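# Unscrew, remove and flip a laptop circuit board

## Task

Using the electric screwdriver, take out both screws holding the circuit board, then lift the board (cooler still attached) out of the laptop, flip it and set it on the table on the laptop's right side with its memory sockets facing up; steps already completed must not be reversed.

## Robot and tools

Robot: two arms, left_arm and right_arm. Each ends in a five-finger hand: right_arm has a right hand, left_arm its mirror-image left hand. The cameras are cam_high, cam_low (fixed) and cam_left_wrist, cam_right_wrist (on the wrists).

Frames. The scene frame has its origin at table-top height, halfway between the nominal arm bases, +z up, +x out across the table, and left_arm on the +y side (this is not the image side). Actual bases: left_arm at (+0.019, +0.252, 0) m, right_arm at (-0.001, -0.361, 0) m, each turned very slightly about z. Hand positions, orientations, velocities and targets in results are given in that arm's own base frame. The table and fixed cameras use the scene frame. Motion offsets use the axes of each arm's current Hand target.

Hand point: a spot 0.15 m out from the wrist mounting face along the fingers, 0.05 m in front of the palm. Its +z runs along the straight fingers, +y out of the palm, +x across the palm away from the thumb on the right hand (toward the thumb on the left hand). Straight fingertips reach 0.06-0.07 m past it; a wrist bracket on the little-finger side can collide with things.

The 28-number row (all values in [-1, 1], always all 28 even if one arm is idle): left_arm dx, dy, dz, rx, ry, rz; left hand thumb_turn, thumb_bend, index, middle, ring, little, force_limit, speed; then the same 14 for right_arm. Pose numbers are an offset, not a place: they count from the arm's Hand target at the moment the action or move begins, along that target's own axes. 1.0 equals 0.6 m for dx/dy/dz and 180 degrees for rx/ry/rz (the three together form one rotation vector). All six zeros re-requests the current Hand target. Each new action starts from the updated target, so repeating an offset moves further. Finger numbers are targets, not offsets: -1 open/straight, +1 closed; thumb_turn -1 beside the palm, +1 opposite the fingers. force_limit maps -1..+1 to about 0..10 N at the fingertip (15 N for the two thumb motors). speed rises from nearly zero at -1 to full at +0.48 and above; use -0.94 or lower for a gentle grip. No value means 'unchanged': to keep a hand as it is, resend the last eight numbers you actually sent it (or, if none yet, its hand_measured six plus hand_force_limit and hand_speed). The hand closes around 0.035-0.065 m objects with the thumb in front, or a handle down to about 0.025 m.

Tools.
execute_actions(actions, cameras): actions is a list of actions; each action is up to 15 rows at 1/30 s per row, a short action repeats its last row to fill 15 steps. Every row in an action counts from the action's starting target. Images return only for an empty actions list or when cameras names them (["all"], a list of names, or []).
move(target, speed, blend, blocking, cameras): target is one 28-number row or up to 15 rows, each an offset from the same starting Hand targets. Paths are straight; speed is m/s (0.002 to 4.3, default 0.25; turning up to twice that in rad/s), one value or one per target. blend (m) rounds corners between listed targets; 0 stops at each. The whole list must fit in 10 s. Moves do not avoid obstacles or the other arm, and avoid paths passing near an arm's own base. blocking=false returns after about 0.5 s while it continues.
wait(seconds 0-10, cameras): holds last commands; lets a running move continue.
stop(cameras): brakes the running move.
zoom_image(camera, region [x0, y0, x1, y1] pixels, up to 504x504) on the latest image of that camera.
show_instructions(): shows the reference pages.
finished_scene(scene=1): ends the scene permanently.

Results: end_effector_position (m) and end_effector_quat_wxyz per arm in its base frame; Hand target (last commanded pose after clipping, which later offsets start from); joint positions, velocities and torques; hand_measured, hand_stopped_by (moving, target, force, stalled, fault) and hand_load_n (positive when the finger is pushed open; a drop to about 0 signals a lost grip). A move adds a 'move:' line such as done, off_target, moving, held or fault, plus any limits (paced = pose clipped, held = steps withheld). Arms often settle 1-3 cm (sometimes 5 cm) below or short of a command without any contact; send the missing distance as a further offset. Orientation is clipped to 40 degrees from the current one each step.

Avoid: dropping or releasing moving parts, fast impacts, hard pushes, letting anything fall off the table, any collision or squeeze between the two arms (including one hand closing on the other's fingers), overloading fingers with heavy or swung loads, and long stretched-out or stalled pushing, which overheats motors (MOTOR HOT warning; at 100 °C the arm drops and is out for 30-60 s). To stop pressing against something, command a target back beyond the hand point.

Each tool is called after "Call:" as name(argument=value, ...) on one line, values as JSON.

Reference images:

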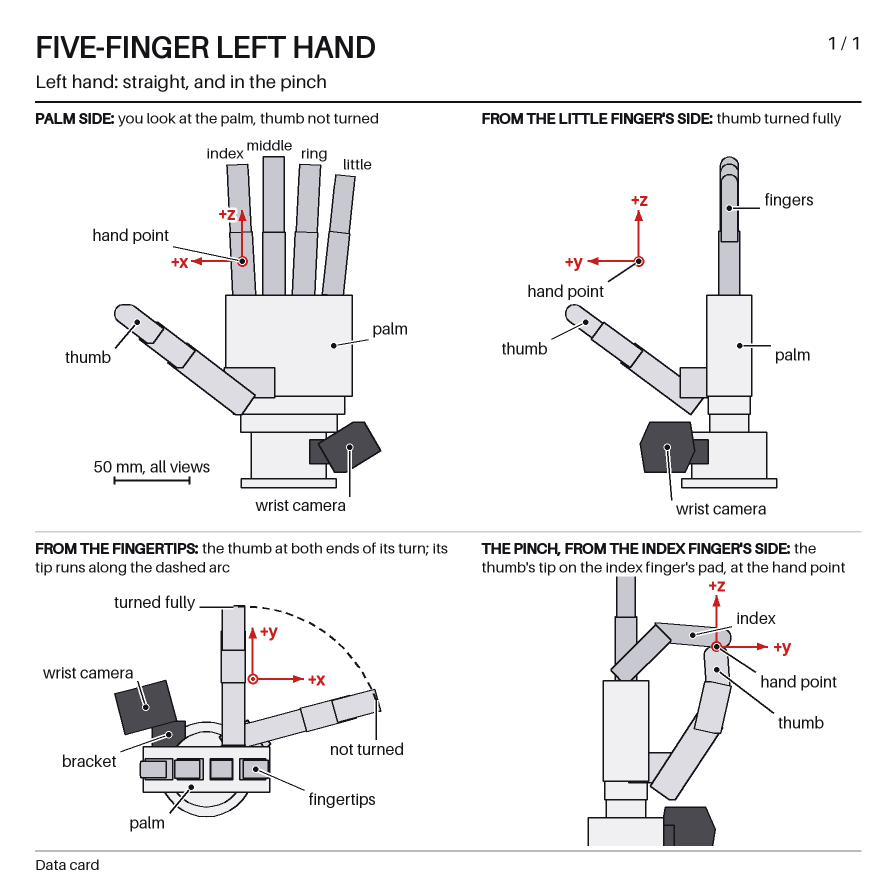

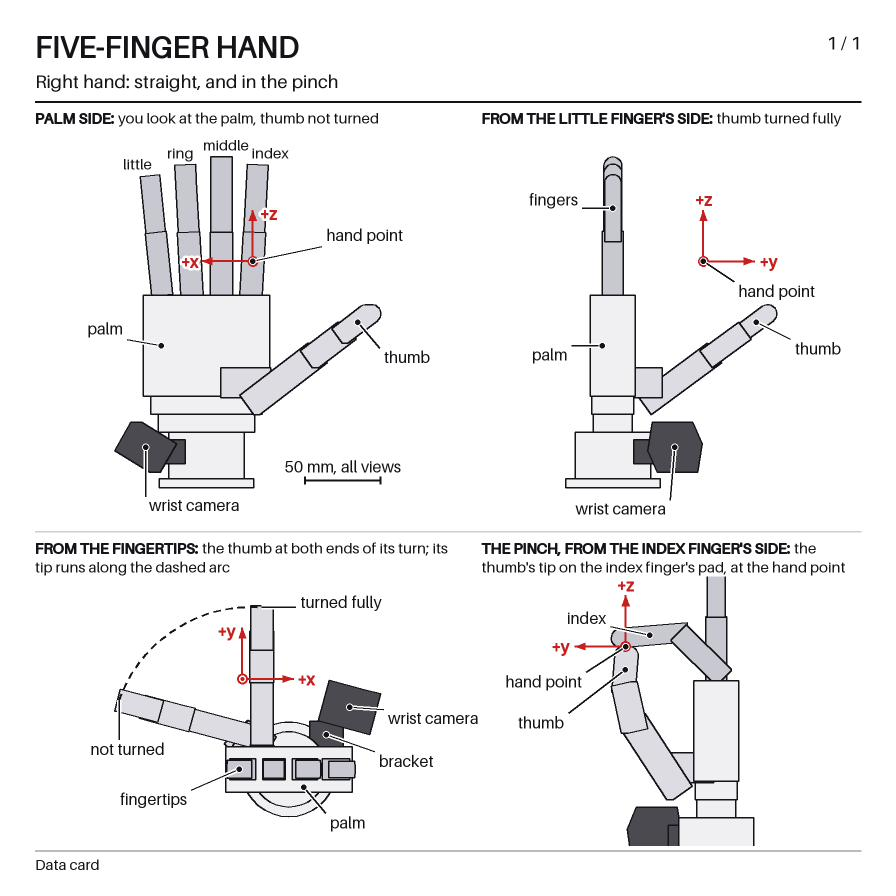

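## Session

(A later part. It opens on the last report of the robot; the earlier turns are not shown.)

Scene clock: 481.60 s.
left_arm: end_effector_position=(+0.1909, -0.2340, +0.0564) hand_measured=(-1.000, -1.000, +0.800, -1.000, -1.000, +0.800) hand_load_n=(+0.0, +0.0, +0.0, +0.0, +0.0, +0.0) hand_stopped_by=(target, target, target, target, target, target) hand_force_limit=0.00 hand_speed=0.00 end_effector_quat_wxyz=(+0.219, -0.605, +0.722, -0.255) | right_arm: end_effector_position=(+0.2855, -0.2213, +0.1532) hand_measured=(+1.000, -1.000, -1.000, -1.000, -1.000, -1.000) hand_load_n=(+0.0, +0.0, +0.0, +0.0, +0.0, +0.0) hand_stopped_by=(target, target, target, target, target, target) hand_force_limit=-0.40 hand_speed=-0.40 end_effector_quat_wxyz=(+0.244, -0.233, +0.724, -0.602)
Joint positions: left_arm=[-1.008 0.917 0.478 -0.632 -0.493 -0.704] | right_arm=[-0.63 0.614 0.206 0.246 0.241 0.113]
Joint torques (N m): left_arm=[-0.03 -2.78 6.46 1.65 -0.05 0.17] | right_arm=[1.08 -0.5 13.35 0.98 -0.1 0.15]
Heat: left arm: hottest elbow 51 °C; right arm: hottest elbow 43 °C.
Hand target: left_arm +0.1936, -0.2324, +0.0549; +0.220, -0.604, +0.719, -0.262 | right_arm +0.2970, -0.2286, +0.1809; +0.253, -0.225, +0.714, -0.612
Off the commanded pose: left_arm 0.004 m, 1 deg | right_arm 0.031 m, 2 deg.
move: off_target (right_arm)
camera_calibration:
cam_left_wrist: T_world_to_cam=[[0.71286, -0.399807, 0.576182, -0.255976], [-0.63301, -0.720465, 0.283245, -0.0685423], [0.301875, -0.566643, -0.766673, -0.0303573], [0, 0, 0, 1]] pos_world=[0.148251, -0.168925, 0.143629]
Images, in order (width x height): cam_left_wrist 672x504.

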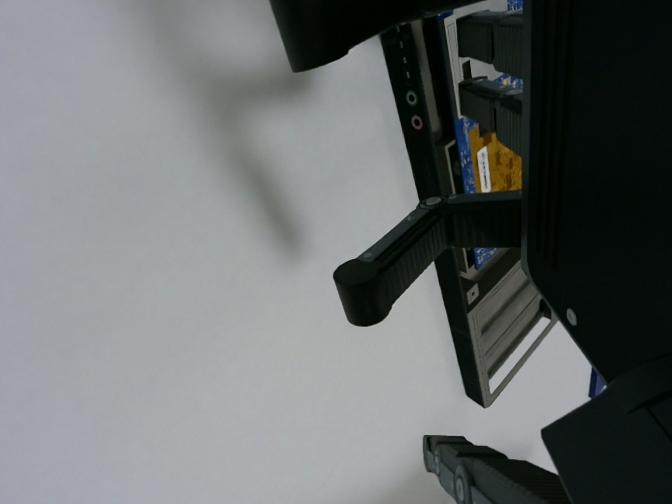

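Call:
move(target=[-0.0012, 0.0103, 0.0227, 0,0,0, -1,-1,0.8,-1,-1,0.8,0,0, 0,0,0,0,0,0, 1,-1,-1,-1,-1,-1,-0.4,-0.4], speed=0.05, cameras=["cam_left_wrist"])

Call:
zoom_image(camera="cam_left_wrist", region=[380, 0, 560, 200])

Call:
zoom_image(camera="cam_left_wrist", region=[400, 50, 480, 140])

Scene clock: 485.90 s.
left_arm: end_effector_position=(+0.1958, -0.2351, +0.0474) hand_measured=(-1.000, -1.000, +0.800, -1.000, -1.000, +0.800) hand_load_n=(+0.0, +0.0, +0.0, +0.0, +0.0, +0.0) hand_stopped_by=(target, target, target, target, target, target) hand_force_limit=0.00 hand_speed=0.00 end_effector_quat_wxyz=(+0.218, -0.603, +0.720, -0.264) | right_arm: end_effector_position=(+0.2855, -0.2213, +0.1532) hand_measured=(+1.000, -1.000, -1.000, -1.000, -1.000, -1.000) hand_load_n=(+0.0, +0.0, +0.0, +0.0, +0.0, +0.0) hand_stopped_by=(target, target, target, target, target, target) hand_force_limit=-0.40 hand_speed=-0.40 end_effector_quat_wxyz=(+0.244, -0.233, +0.724, -0.602)
Joint positions: left_arm=[-0.992 0.933 0.453 -0.565 -0.485 -0.684] | right_arm=[-0.63 0.614 0.206 0.246 0.241 0.113]
Joint torques (N m): left_arm=[-0.38 -1.67 6.35 1.69 -0.04 0.18] | right_arm=[1.08 -0.62 13.34 0.99 -0.1 0.15]
Heat: left arm: hottest elbow 51 °C; right arm: hottest elbow 43 °C.
Hand target: left_arm +0.1978, -0.2324, +0.0405; +0.220, -0.604, +0.719, -0.262 | right_arm +0.2970, -0.2286, +0.1809; +0.253, -0.225, +0.714, -0.612
Off the commanded pose: left_arm 0.008 m, 0 deg | right_arm 0.031 m, 2 deg.
move: off_target (right_arm)
camera_calibration:
cam_left_wrist: T_world_to_cam=[[0.705003, -0.394846, 0.589124, -0.252568], [-0.638874, -0.714239, 0.285838, -0.0611257], [0.307914, -0.577892, -0.755797, -0.0436403], [0, 0, 0, 1]] pos_world=[0.152447, -0.168603, 0.133283]
Images, in order (width x height): cam_left_wrist 672x504.

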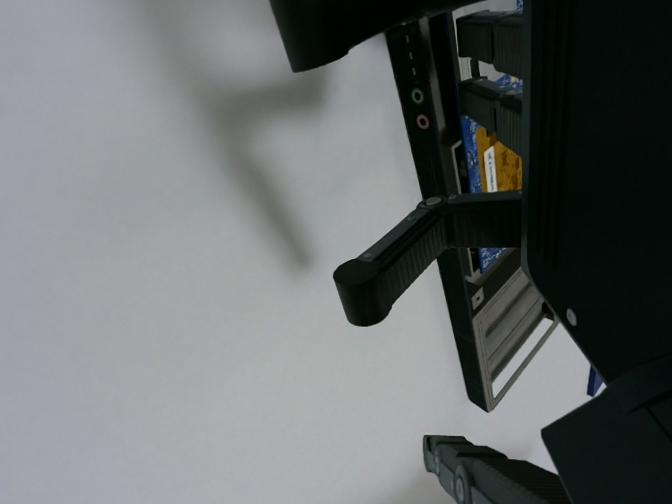

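Scaled by 2.520 from the camera's 672x504 image, which has a finer 960x720 frame.

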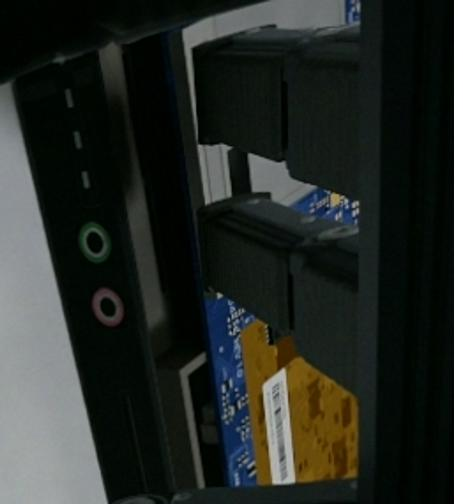

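Scaled by 5.600 from the camera's 672x504 image, which has a finer 960x720 frame.

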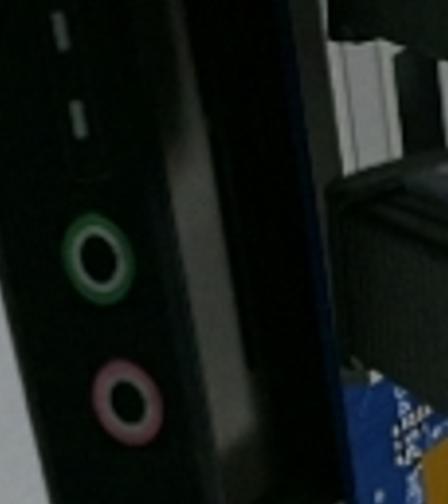

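Call:
wait(seconds=0.1, cameras=["cam_high","cam_low"])

Call:
zoom_image(camera="cam_high", region=[360, 230, 450, 300])

Call:
zoom_image(camera="cam_low", region=[200, 290, 310, 365])

Scene clock: 488.03 s.
left_arm: end_effector_position=(+0.1958, -0.2351, +0.0474) hand_measured=(-1.000, -1.000, +0.800, -1.000, -1.000, +0.800) hand_load_n=(+0.0, +0.0, +0.0, +0.0, -0.5, +0.5) hand_stopped_by=(target, target, target, target, target, target) hand_force_limit=0.00 hand_speed=0.00 end_effector_quat_wxyz=(+0.218, -0.603, +0.720, -0.264) | right_arm: end_effector_position=(+0.2855, -0.2213, +0.1532) hand_measured=(+1.000, -1.000, -1.000, -1.000, -1.000, -1.000) hand_load_n=(+0.0, +0.0, +0.0, +0.0, +0.0, +0.0) hand_stopped_by=(target, target, target, target, target, target) hand_force_limit=-0.40 hand_speed=-0.40 end_effector_quat_wxyz=(+0.244, -0.233, +0.724, -0.602)
Joint positions: left_arm=[-0.992 0.933 0.453 -0.565 -0.485 -0.684] | right_arm=[-0.63 0.614 0.206 0.246 0.241 0.113]
Joint torques (N m): left_arm=[-0.26 -1.61 6.34 1.63 -0.02 0.18] | right_arm=[1.14 -0.56 13.37 0.99 -0.09 0.14]
Heat: left arm: hottest elbow 51 °C; right arm: hottest elbow 43 °C.
Hand target: left_arm +0.1978, -0.2324, +0.0405; +0.220, -0.604, +0.719, -0.262 | right_arm +0.2970, -0.2286, +0.1809; +0.253, -0.225, +0.714, -0.612
Off the commanded pose: left_arm 0.008 m, 0 deg | right_arm 0.031 m, 2 deg.
wait: 0.10 s; at rest from the start
Images, in order (width x height): cam_high 672x504, cam_low 672x504.

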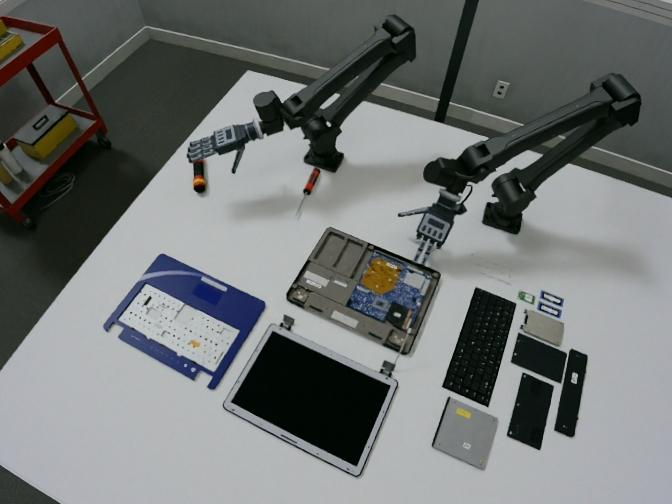

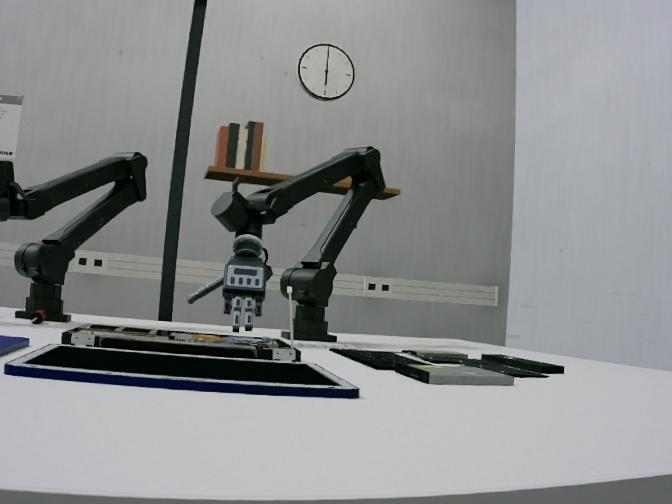

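Scaled by 5.600 from the camera's 672x504 image, which has a finer 960x720 frame.

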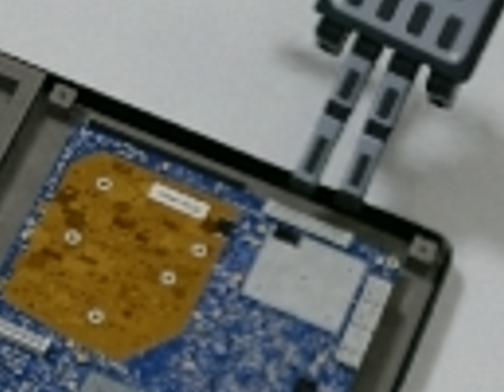

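Scaled by 4.582 from the camera's 672x504 image, which has a finer 960x720 frame.

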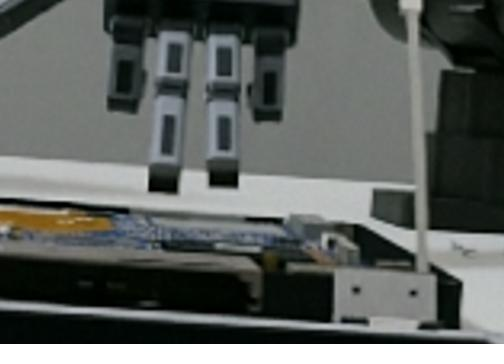

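Call:
zoom_image(camera="cam_low", region=[225, 315, 265, 345])

Call:
zoom_image(camera="cam_high", region=[400, 250, 440, 280])

Scaled by 12.600 from the camera's 672x504 image, which has a finer 960x720 frame.

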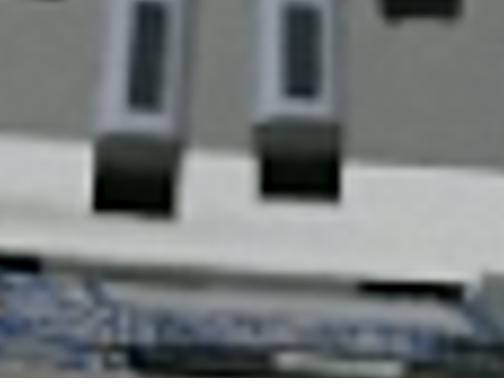

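Scaled by 12.600 from the camera's 672x504 image, which has a finer 960x720 frame.

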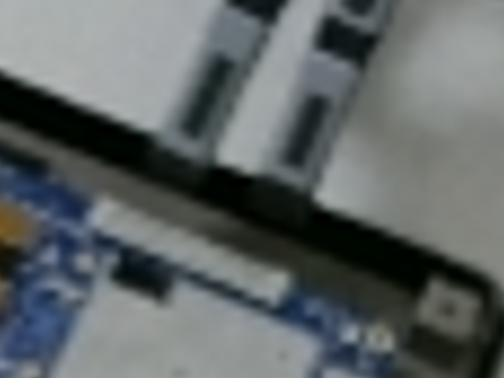

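Call:
move(target=[0.0, 0.015, 0.0179, 0,0,0, -1,-1,0.8,-1,-1,0.8,0,0, 0,0,0,0,0,0, 1,-1,-1,-1,-1,-1,-0.4,-0.4], speed=0.04, cameras=["cam_left_wrist", "cam_low", "cam_high"])

Call:
zoom_image(camera="cam_left_wrist", region=[380, 0, 560, 200])

Call:
zoom_image(camera="cam_low", region=[225, 315, 265, 345])

Call:
zoom_image(camera="cam_high", region=[400, 250, 440, 280])

Scene clock: 492.53 s.
left_arm: end_effector_position=(+0.1960, -0.2360, +0.0335) hand_measured=(-1.000, -1.000, +0.800, -1.000, -1.000, +0.800) hand_load_n=(+0.0, +0.0, +0.0, +0.0, +0.0, +0.0) hand_stopped_by=(target, target, target, target, target, target) hand_force_limit=0.00 hand_speed=0.00 end_effector_quat_wxyz=(+0.218, -0.603, +0.720, -0.265) | right_arm: end_effector_position=(+0.2855, -0.2213, +0.1532) hand_measured=(+1.000, -1.000, -1.000, -1.000, -1.000, -1.000) hand_load_n=(+0.0, +0.0, +0.0, +0.0, +0.0, +0.0) hand_stopped_by=(target, target, target, target, target, target) hand_force_limit=-0.40 hand_speed=-0.40 end_effector_quat_wxyz=(+0.244, -0.233, +0.724, -0.602)
Joint positions: left_arm=[-0.992 0.965 0.427 -0.505 -0.484 -0.684] | right_arm=[-0.63 0.614 0.206 0.246 0.241 0.113]
Joint torques (N m): left_arm=[-0.26 -1.55 6.15 1.62 -0.04 0.16] | right_arm=[1.14 -0.56 13.34 0.99 -0.1 0.15]
Heat: left arm: hottest elbow 50 °C; right arm: hottest elbow 43 °C.
Hand target: left_arm +0.1978, -0.2324, +0.0267; +0.220, -0.604, +0.719, -0.262 | right_arm +0.2970, -0.2286, +0.1809; +0.253, -0.225, +0.714, -0.612
Off the commanded pose: left_arm 0.008 m, 0 deg | right_arm 0.031 m, 2 deg.
move: off_target (right_arm)
camera_calibration:
cam_left_wrist: T_world_to_cam=[[0.70478, -0.394021, 0.589943, -0.244728], [-0.639355, -0.713137, 0.287508, -0.0573661], [0.307426, -0.579812, -0.754524, -0.0551233], [0, 0, 0, 1]] pos_world=[0.152749, -0.169299, 0.119277]
Images, in order (width x height): cam_high 672x504, cam_low 672x504, cam_left_wrist 672x504.

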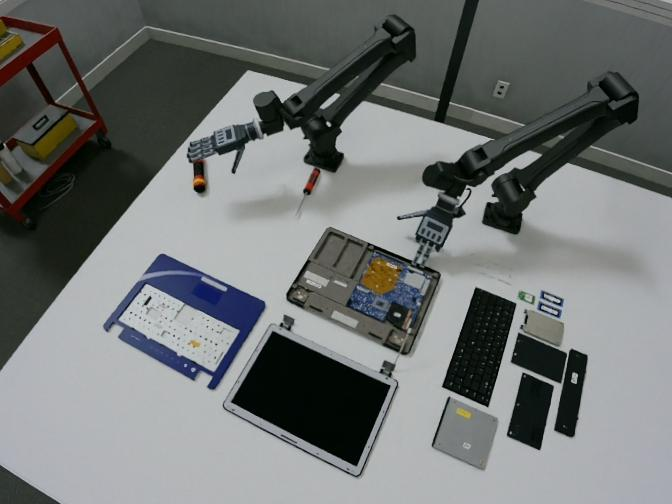

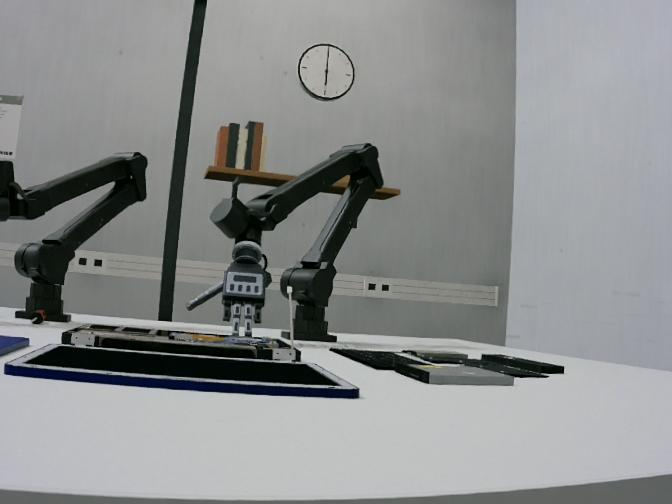

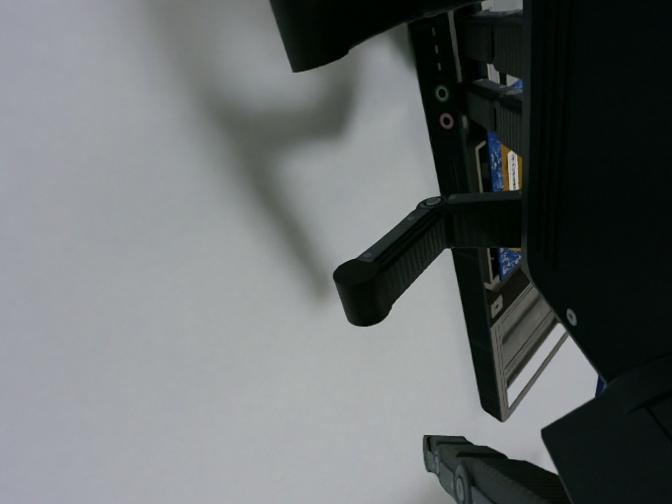

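Scaled by 2.520 from the camera's 672x504 image, which has a finer 960x720 frame.

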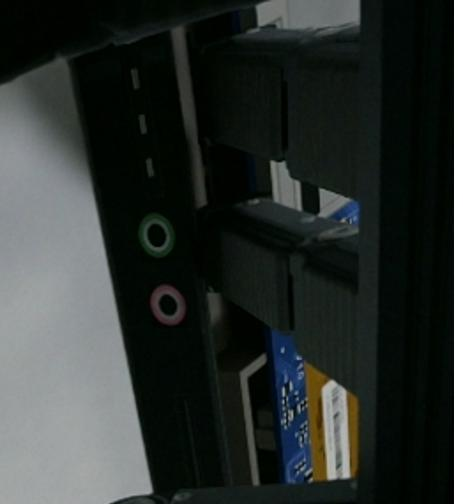

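Scaled by 12.600 from the camera's 672x504 image, which has a finer 960x720 frame.

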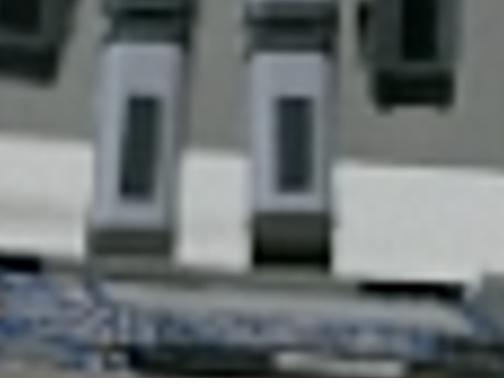

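Scaled by 12.600 from the camera's 672x504 image, which has a finer 960x720 frame.

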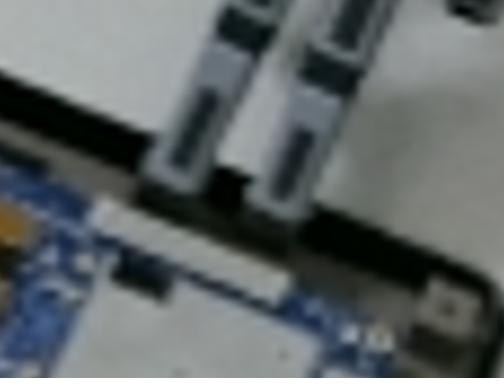

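Call:
move(target=[0.0, 0.0107, 0.0128, 0,0,0, -1,-1,0.8,-1,-1,0.8,0,0, 0,0,0,0,0,0, 1,-1,-1,-1,-1,-1,-0.4,-0.4], speed=0.03, cameras=["cam_left_wrist", "cam_low", "cam_high"])

Call:
zoom_image(camera="cam_left_wrist", region=[380, 0, 560, 200])

Call:
zoom_image(camera="cam_low", region=[225, 315, 265, 345])

Call:
zoom_image(camera="cam_high", region=[400, 250, 440, 280])

Scene clock: 494.30 s.
left_arm: end_effector_position=(+0.1972, -0.2372, +0.0264) hand_measured=(-1.000, -1.000, +0.800, -1.000, -1.000, +0.800) hand_load_n=(+0.0, +0.0, +0.0, +0.0, -0.5, +0.0) hand_stopped_by=(target, target, target, target, target, target) hand_force_limit=0.00 hand_speed=0.00 end_effector_quat_wxyz=(+0.218, -0.604, +0.719, -0.268) | right_arm: end_effector_position=(+0.2855, -0.2213, +0.1532) hand_measured=(+1.000, -1.000, -1.000, -1.000, -1.000, -1.000) hand_load_n=(+0.0, +0.0, +0.0, +0.0, +0.0, +0.0) hand_stopped_by=(target, target, target, target, target, target) hand_force_limit=-0.40 hand_speed=-0.40 end_effector_quat_wxyz=(+0.244, -0.233, +0.724, -0.602)
Joint positions: left_arm=[-0.992 0.986 0.413 -0.465 -0.485 -0.684] | right_arm=[-0.63 0.614 0.206 0.246 0.241 0.113]
Joint torques (N m): left_arm=[0.03 -1.61 5.81 1.72 -0.02 0.17] | right_arm=[1.14 -0.56 13.34 0.99 -0.09 0.15]
Heat: left arm: hottest elbow 50 °C; right arm: hottest elbow 43 °C.
Hand target: left_arm +0.1978, -0.2324, +0.0166; +0.220, -0.604, +0.719, -0.262 | right_arm +0.2970, -0.2286, +0.1809; +0.253, -0.225, +0.714, -0.612
Off the commanded pose: left_arm 0.011 m, 1 deg | right_arm 0.031 m, 2 deg.
move: off_target (left_arm, right_arm)
camera_calibration:
cam_left_wrist: T_world_to_cam=[[0.702504, -0.39103, 0.594629, -0.240812], [-0.640087, -0.712386, 0.287741, -0.055094], [0.31109, -0.582754, -0.750747, -0.0631177], [0, 0, 0, 1]] pos_world=[0.153542, -0.170195, 0.111661]
Images, in order (width x height): cam_high 672x504, cam_low 672x504, cam_left_wrist 672x504.

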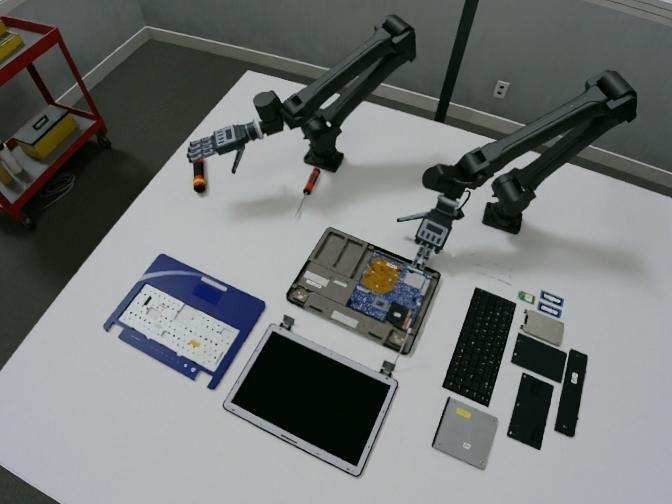

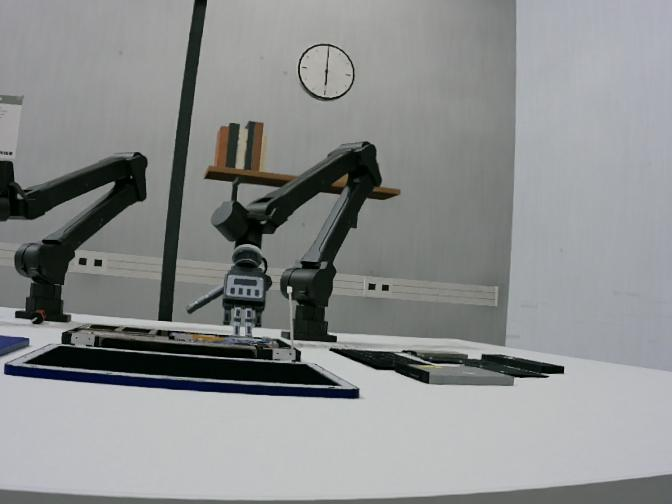

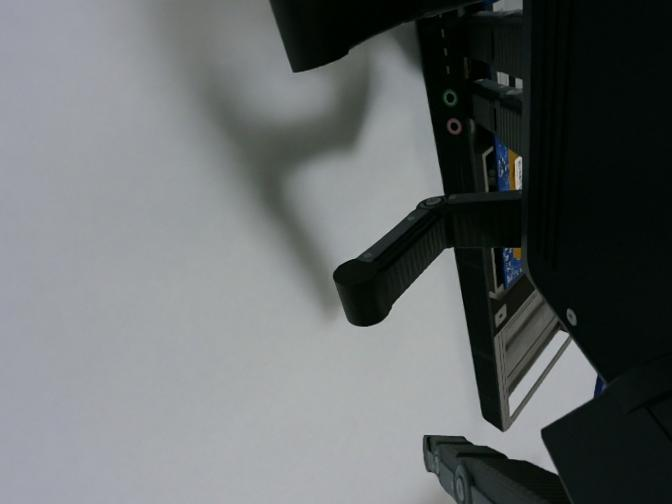

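Scaled by 2.520 from the camera's 672x504 image, which has a finer 960x720 frame.

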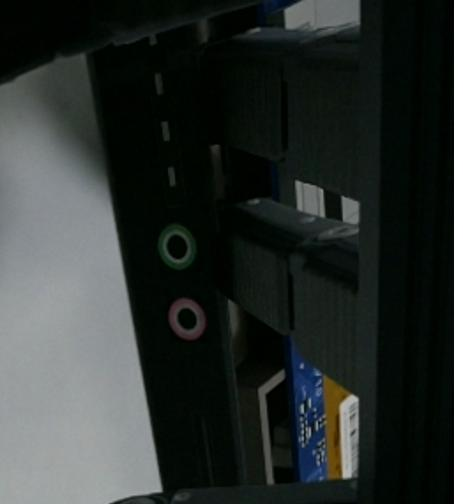

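Scaled by 12.600 from the camera's 672x504 image, which has a finer 960x720 frame.

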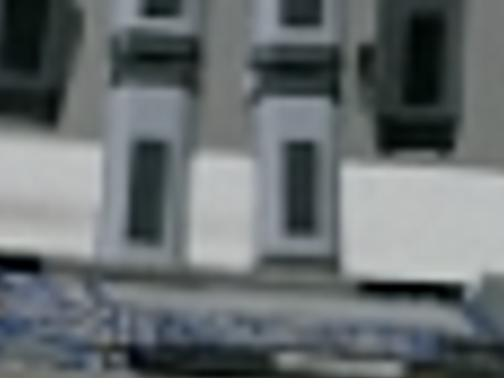

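Scaled by 12.600 from the camera's 672x504 image, which has a finer 960x720 frame.

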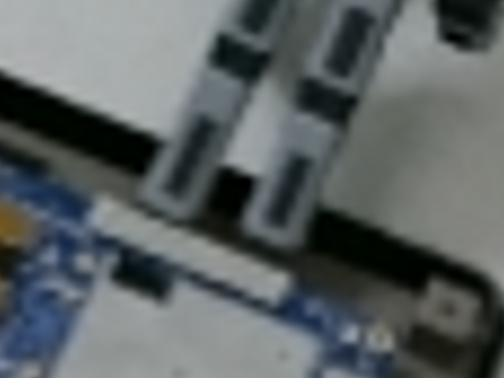

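Call:
move(target=[0.0, 0.0064, 0.0077, 0,0,0, -1,-1,0.8,-1,-1,0.8,0,0, 0,0,0,0,0,0, 1,-1,-1,-1,-1,-1,-0.4,-0.4], speed=0.02, cameras=["cam_left_wrist"])

Call:
zoom_image(camera="cam_left_wrist", region=[380, 0, 560, 200])

Scene clock: 497.47 s.
left_arm: end_effector_position=(+0.1993, -0.2360, +0.0246) hand_measured=(-1.000, -1.000, +0.800, -1.000, -1.000, +0.800) hand_load_n=(+0.0, +0.0, +0.0, +0.0, +0.0, +0.0) hand_stopped_by=(target, target, target, target, target, target) hand_force_limit=0.00 hand_speed=0.00 end_effector_quat_wxyz=(+0.223, -0.604, +0.716, -0.270) | right_arm: end_effector_position=(+0.2855, -0.2213, +0.1532) hand_measured=(+1.000, -1.000, -1.000, -1.000, -1.000, -1.000) hand_load_n=(+0.0, +0.0, -0.5, +0.0, +0.0, +0.0) hand_stopped_by=(target, target, target, target, target, target) hand_force_limit=-0.40 hand_speed=-0.40 end_effector_quat_wxyz=(+0.244, -0.233, +0.724, -0.602)
Joint positions: left_arm=[-0.992 0.988 0.405 -0.448 -0.497 -0.684] | right_arm=[-0.63 0.614 0.206 0.246 0.241 0.113]
Joint torques (N m): left_arm=[0.09 -0.44 5.56 2 0.07 0.18] | right_arm=[1.08 -0.56 13.35 0.98 -0.09 0.15]
Heat: left arm: hottest elbow 50 °C; right arm: hottest elbow 43 °C.
Hand target: left_arm +0.1979, -0.2325, +0.0106; +0.220, -0.604, +0.719, -0.262 | right_arm +0.2970, -0.2286, +0.1809; +0.253, -0.225, +0.714, -0.612
Off the commanded pose: left_arm 0.014 m, 1 deg | right_arm 0.031 m, 2 deg.
move: off_target (left_arm, right_arm)
camera_calibration:
cam_left_wrist: T_world_to_cam=[[0.697504, -0.386773, 0.603237, -0.238897], [-0.639112, -0.716492, 0.279598, -0.053312], [0.324074, -0.580557, -0.746947, -0.0664996], [0, 0, 0, 1]] pos_world=[0.15411, -0.169203, 0.109346]
Images, in order (width x height): cam_left_wrist 672x504.

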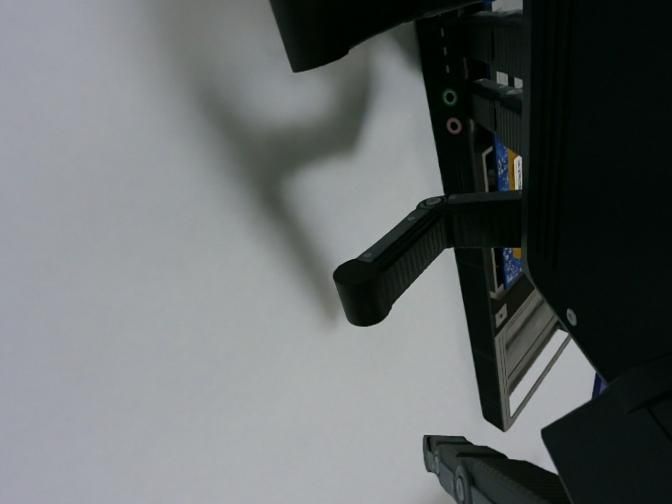

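Scaled by 2.520 from the camera's 672x504 image, which has a finer 960x720 frame.

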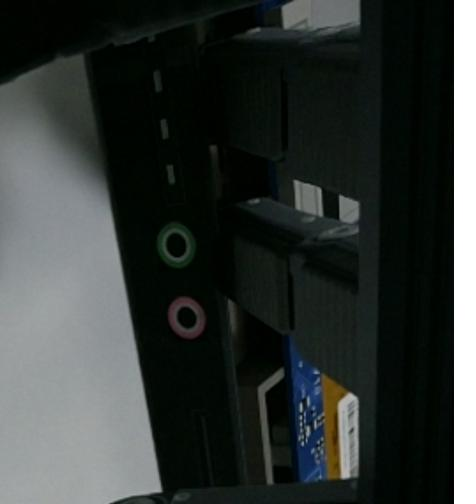

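Call:
move(target=[-0.0035, -0.0215, 0.005, 0,0,0, -1,-1,0.8,-1,-1,0.8,0,0, 0,0,0,0,0,0, 1,-1,-1,-1,-1,-1,-0.4,-0.4], speed=0.03, cameras=["cam_left_wrist", "cam_low", "cam_high"])

Call:
zoom_image(camera="cam_left_wrist", region=[380, 0, 560, 200])

Call:
zoom_image(camera="cam_high", region=[400, 250, 440, 280])

Scene clock: 499.73 s.
left_arm: end_effector_position=(+0.2045, -0.2346, +0.0250) hand_measured=(-1.000, -1.000, +0.800, -1.000, -1.000, +0.800) hand_load_n=(-0.5, +0.0, +0.5, +0.5, -0.5, +0.0) hand_stopped_by=(target, target, target, target, target, target) hand_force_limit=0.00 hand_speed=0.00 end_effector_quat_wxyz=(+0.217, -0.604, +0.717, -0.272) | right_arm: end_effector_position=(+0.2855, -0.2213, +0.1532) hand_measured=(+1.000, -1.000, -1.000, -1.000, -1.000, -1.000) hand_load_n=(+0.0, +0.0, +0.0, +0.0, +0.0, +0.0) hand_stopped_by=(target, target, target, target, target, target) hand_force_limit=-0.40 hand_speed=-0.40 end_effector_quat_wxyz=(+0.244, -0.233, +0.724, -0.602)
Joint positions: left_arm=[-0.958 0.988 0.405 -0.431 -0.467 -0.653] | right_arm=[-0.63 0.614 0.206 0.246 0.241 0.113]
Joint torques (N m): left_arm=[0.67 0.09 6.97 1.65 0.12 0.21] | right_arm=[1.2 -0.5 13.35 0.98 -0.1 0.15]
Heat: left arm: hottest elbow 50 °C; right arm: hottest elbow 43 °C.
Hand target: left_arm +0.2099, -0.2324, +0.0167; +0.220, -0.604, +0.719, -0.262 | right_arm +0.2970, -0.2286, +0.1809; +0.253, -0.225, +0.714, -0.612
Off the commanded pose: left_arm 0.010 m, 1 deg | right_arm 0.031 m, 2 deg.
move: off_target (right_arm)
camera_calibration:
cam_left_wrist: T_world_to_cam=[[0.700548, -0.385079, 0.600788, -0.242393], [-0.640474, -0.710551, 0.291392, -0.0478083], [0.314682, -0.588923, -0.744409, -0.0671985], [0, 0, 0, 1]] pos_world=[0.160334, -0.166885, 0.109534]
Images, in order (width x height): cam_high 672x504, cam_low 672x504, cam_left_wrist 672x504.

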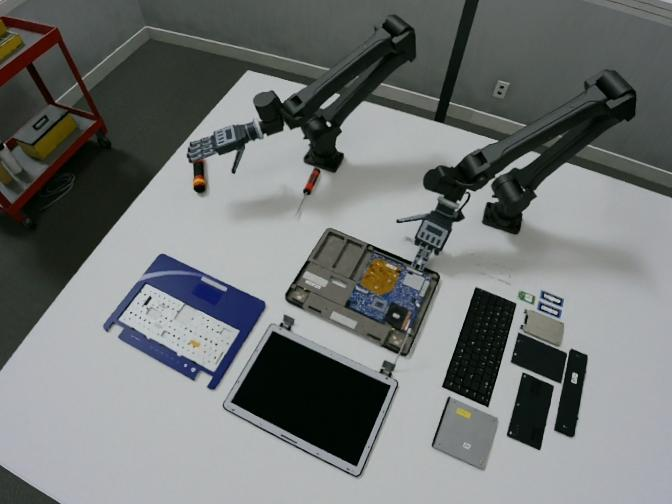

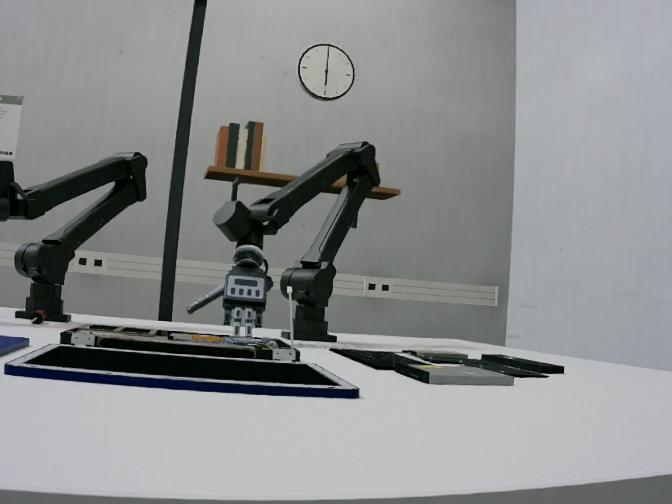

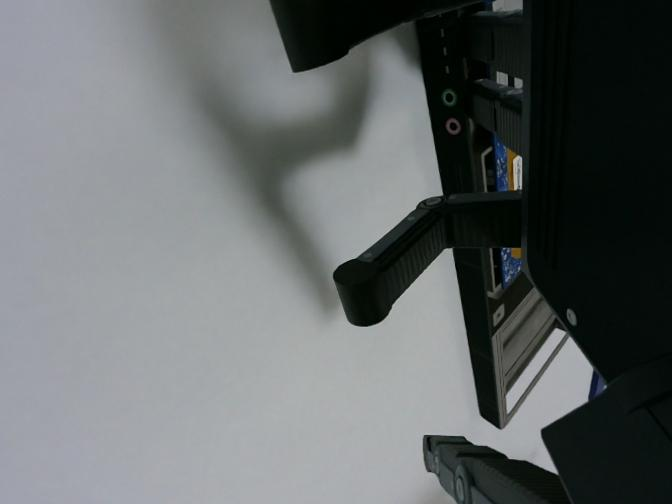

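Scaled by 2.520 from the camera's 672x504 image, which has a finer 960x720 frame.

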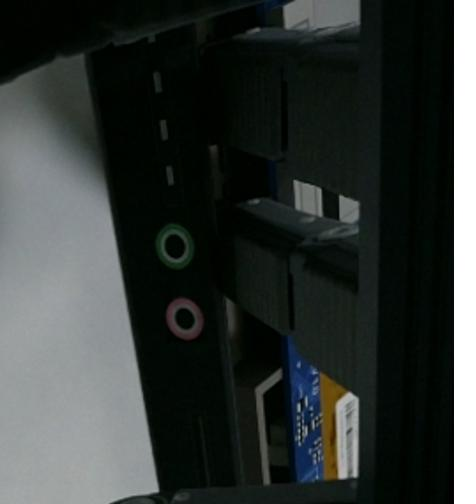

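Scaled by 12.600 from the camera's 672x504 image, which has a finer 960x720 frame.

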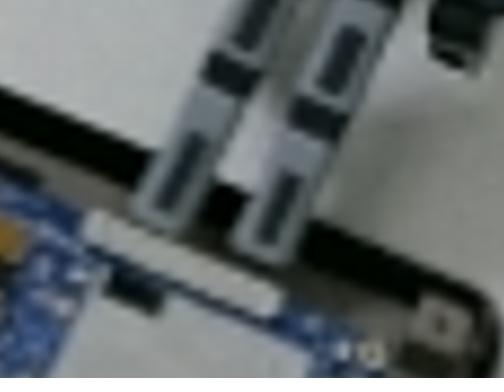

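Call:
move(target=[-0.0009, -0.0338, -0.0326, 0,0,0, -1,-1,0.8,-1,-1,0.8,0,0, 0,0,0,0,0,0, 1,-1,-1,-1,-1,-1,-0.4,-0.4], speed=0.03, cameras=["cam_left_wrist", "cam_low", "cam_high"])

Call:
zoom_image(camera="cam_left_wrist", region=[380, 0, 560, 200])

Call:
zoom_image(camera="cam_high", region=[360, 230, 450, 300])

Call:
zoom_image(camera="cam_low", region=[200, 290, 310, 365])

Scene clock: 502.80 s.
left_arm: end_effector_position=(+0.2025, -0.2242, +0.0279) hand_measured=(-1.000, -1.000, +0.800, -1.000, -1.000, +0.800) hand_load_n=(+0.0, +0.0, +0.0, +0.5, +0.0, +0.0) hand_stopped_by=(target, target, target, target, target, target) hand_force_limit=0.00 hand_speed=0.00 end_effector_quat_wxyz=(+0.218, -0.607, +0.721, -0.253) | right_arm: end_effector_position=(+0.2855, -0.2213, +0.1532) hand_measured=(+1.000, -1.000, -1.000, -1.000, -1.000, -1.000) hand_load_n=(+0.0, +0.0, +0.0, +0.0, +0.0, +0.0) hand_stopped_by=(target, target, target, target, target, target) hand_force_limit=-0.40 hand_speed=-0.40 end_effector_quat_wxyz=(+0.244, -0.233, +0.724, -0.602)
Joint positions: left_arm=[-0.938 0.969 0.418 -0.496 -0.458 -0.642] | right_arm=[-0.63 0.614 0.206 0.246 0.241 0.113]
Joint torques (N m): left_arm=[-0.09 -2.55 9.77 0.03 0.01 0.2] | right_arm=[1.14 -0.5 13.35 0.98 -0.1 0.15]
Heat: left arm: hottest elbow 50 °C; right arm: hottest elbow 43 °C.
Hand target: left_arm +0.2128, -0.2323, +0.0446; +0.220, -0.604, +0.719, -0.262 | right_arm +0.2970, -0.2286, +0.1809; +0.253, -0.225, +0.714, -0.612
Off the commanded pose: left_arm 0.021 m, 1 deg | right_arm 0.031 m, 2 deg.
move: off_target (left_arm, right_arm)
camera_calibration:
cam_left_wrist: T_world_to_cam=[[0.717611, -0.39727, 0.572024, -0.244143], [-0.628473, -0.723308, 0.28609, -0.0476129], [0.300095, -0.564803, -0.768727, -0.049224], [0, 0, 0, 1]] pos_world=[0.160048, -0.159231, 0.115438]
Images, in order (width x height): cam_high 672x504, cam_low 672x504, cam_left_wrist 672x504.

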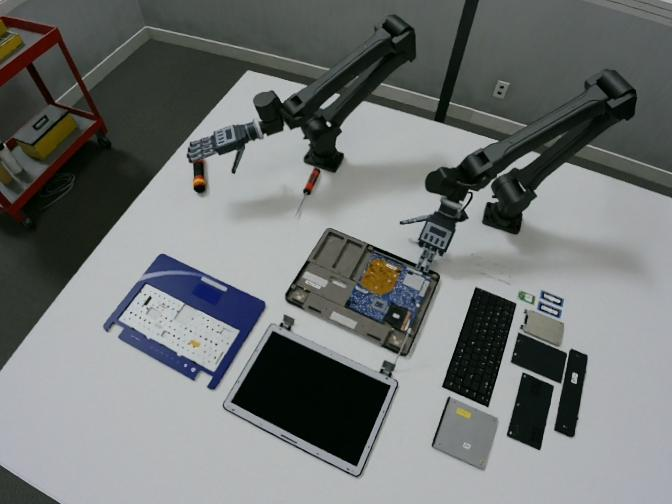

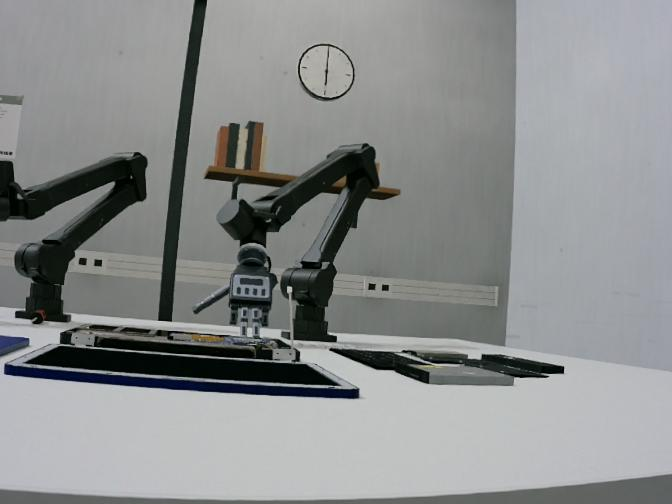

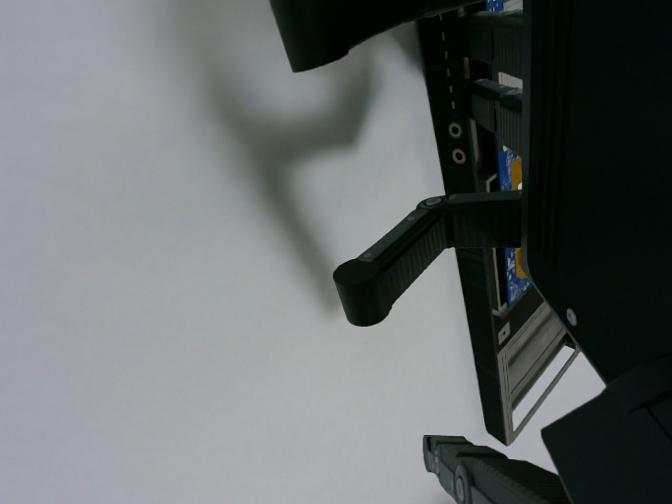

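Scaled by 2.520 from the camera's 672x504 image, which has a finer 960x720 frame.

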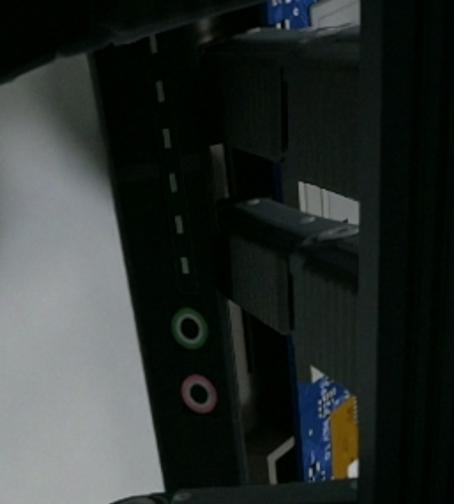

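Scaled by 5.600 from the camera's 672x504 image, which has a finer 960x720 frame.

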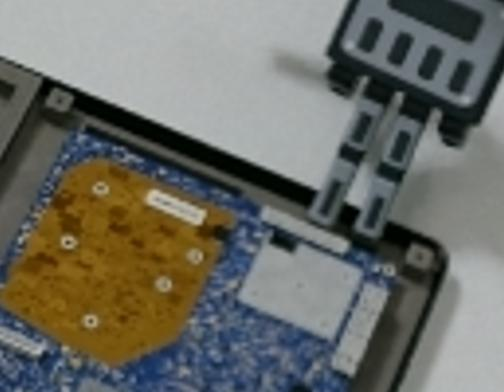

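Scaled by 4.582 from the camera's 672x504 image, which has a finer 960x720 frame.

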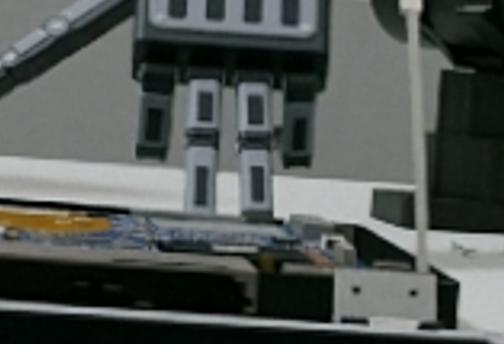

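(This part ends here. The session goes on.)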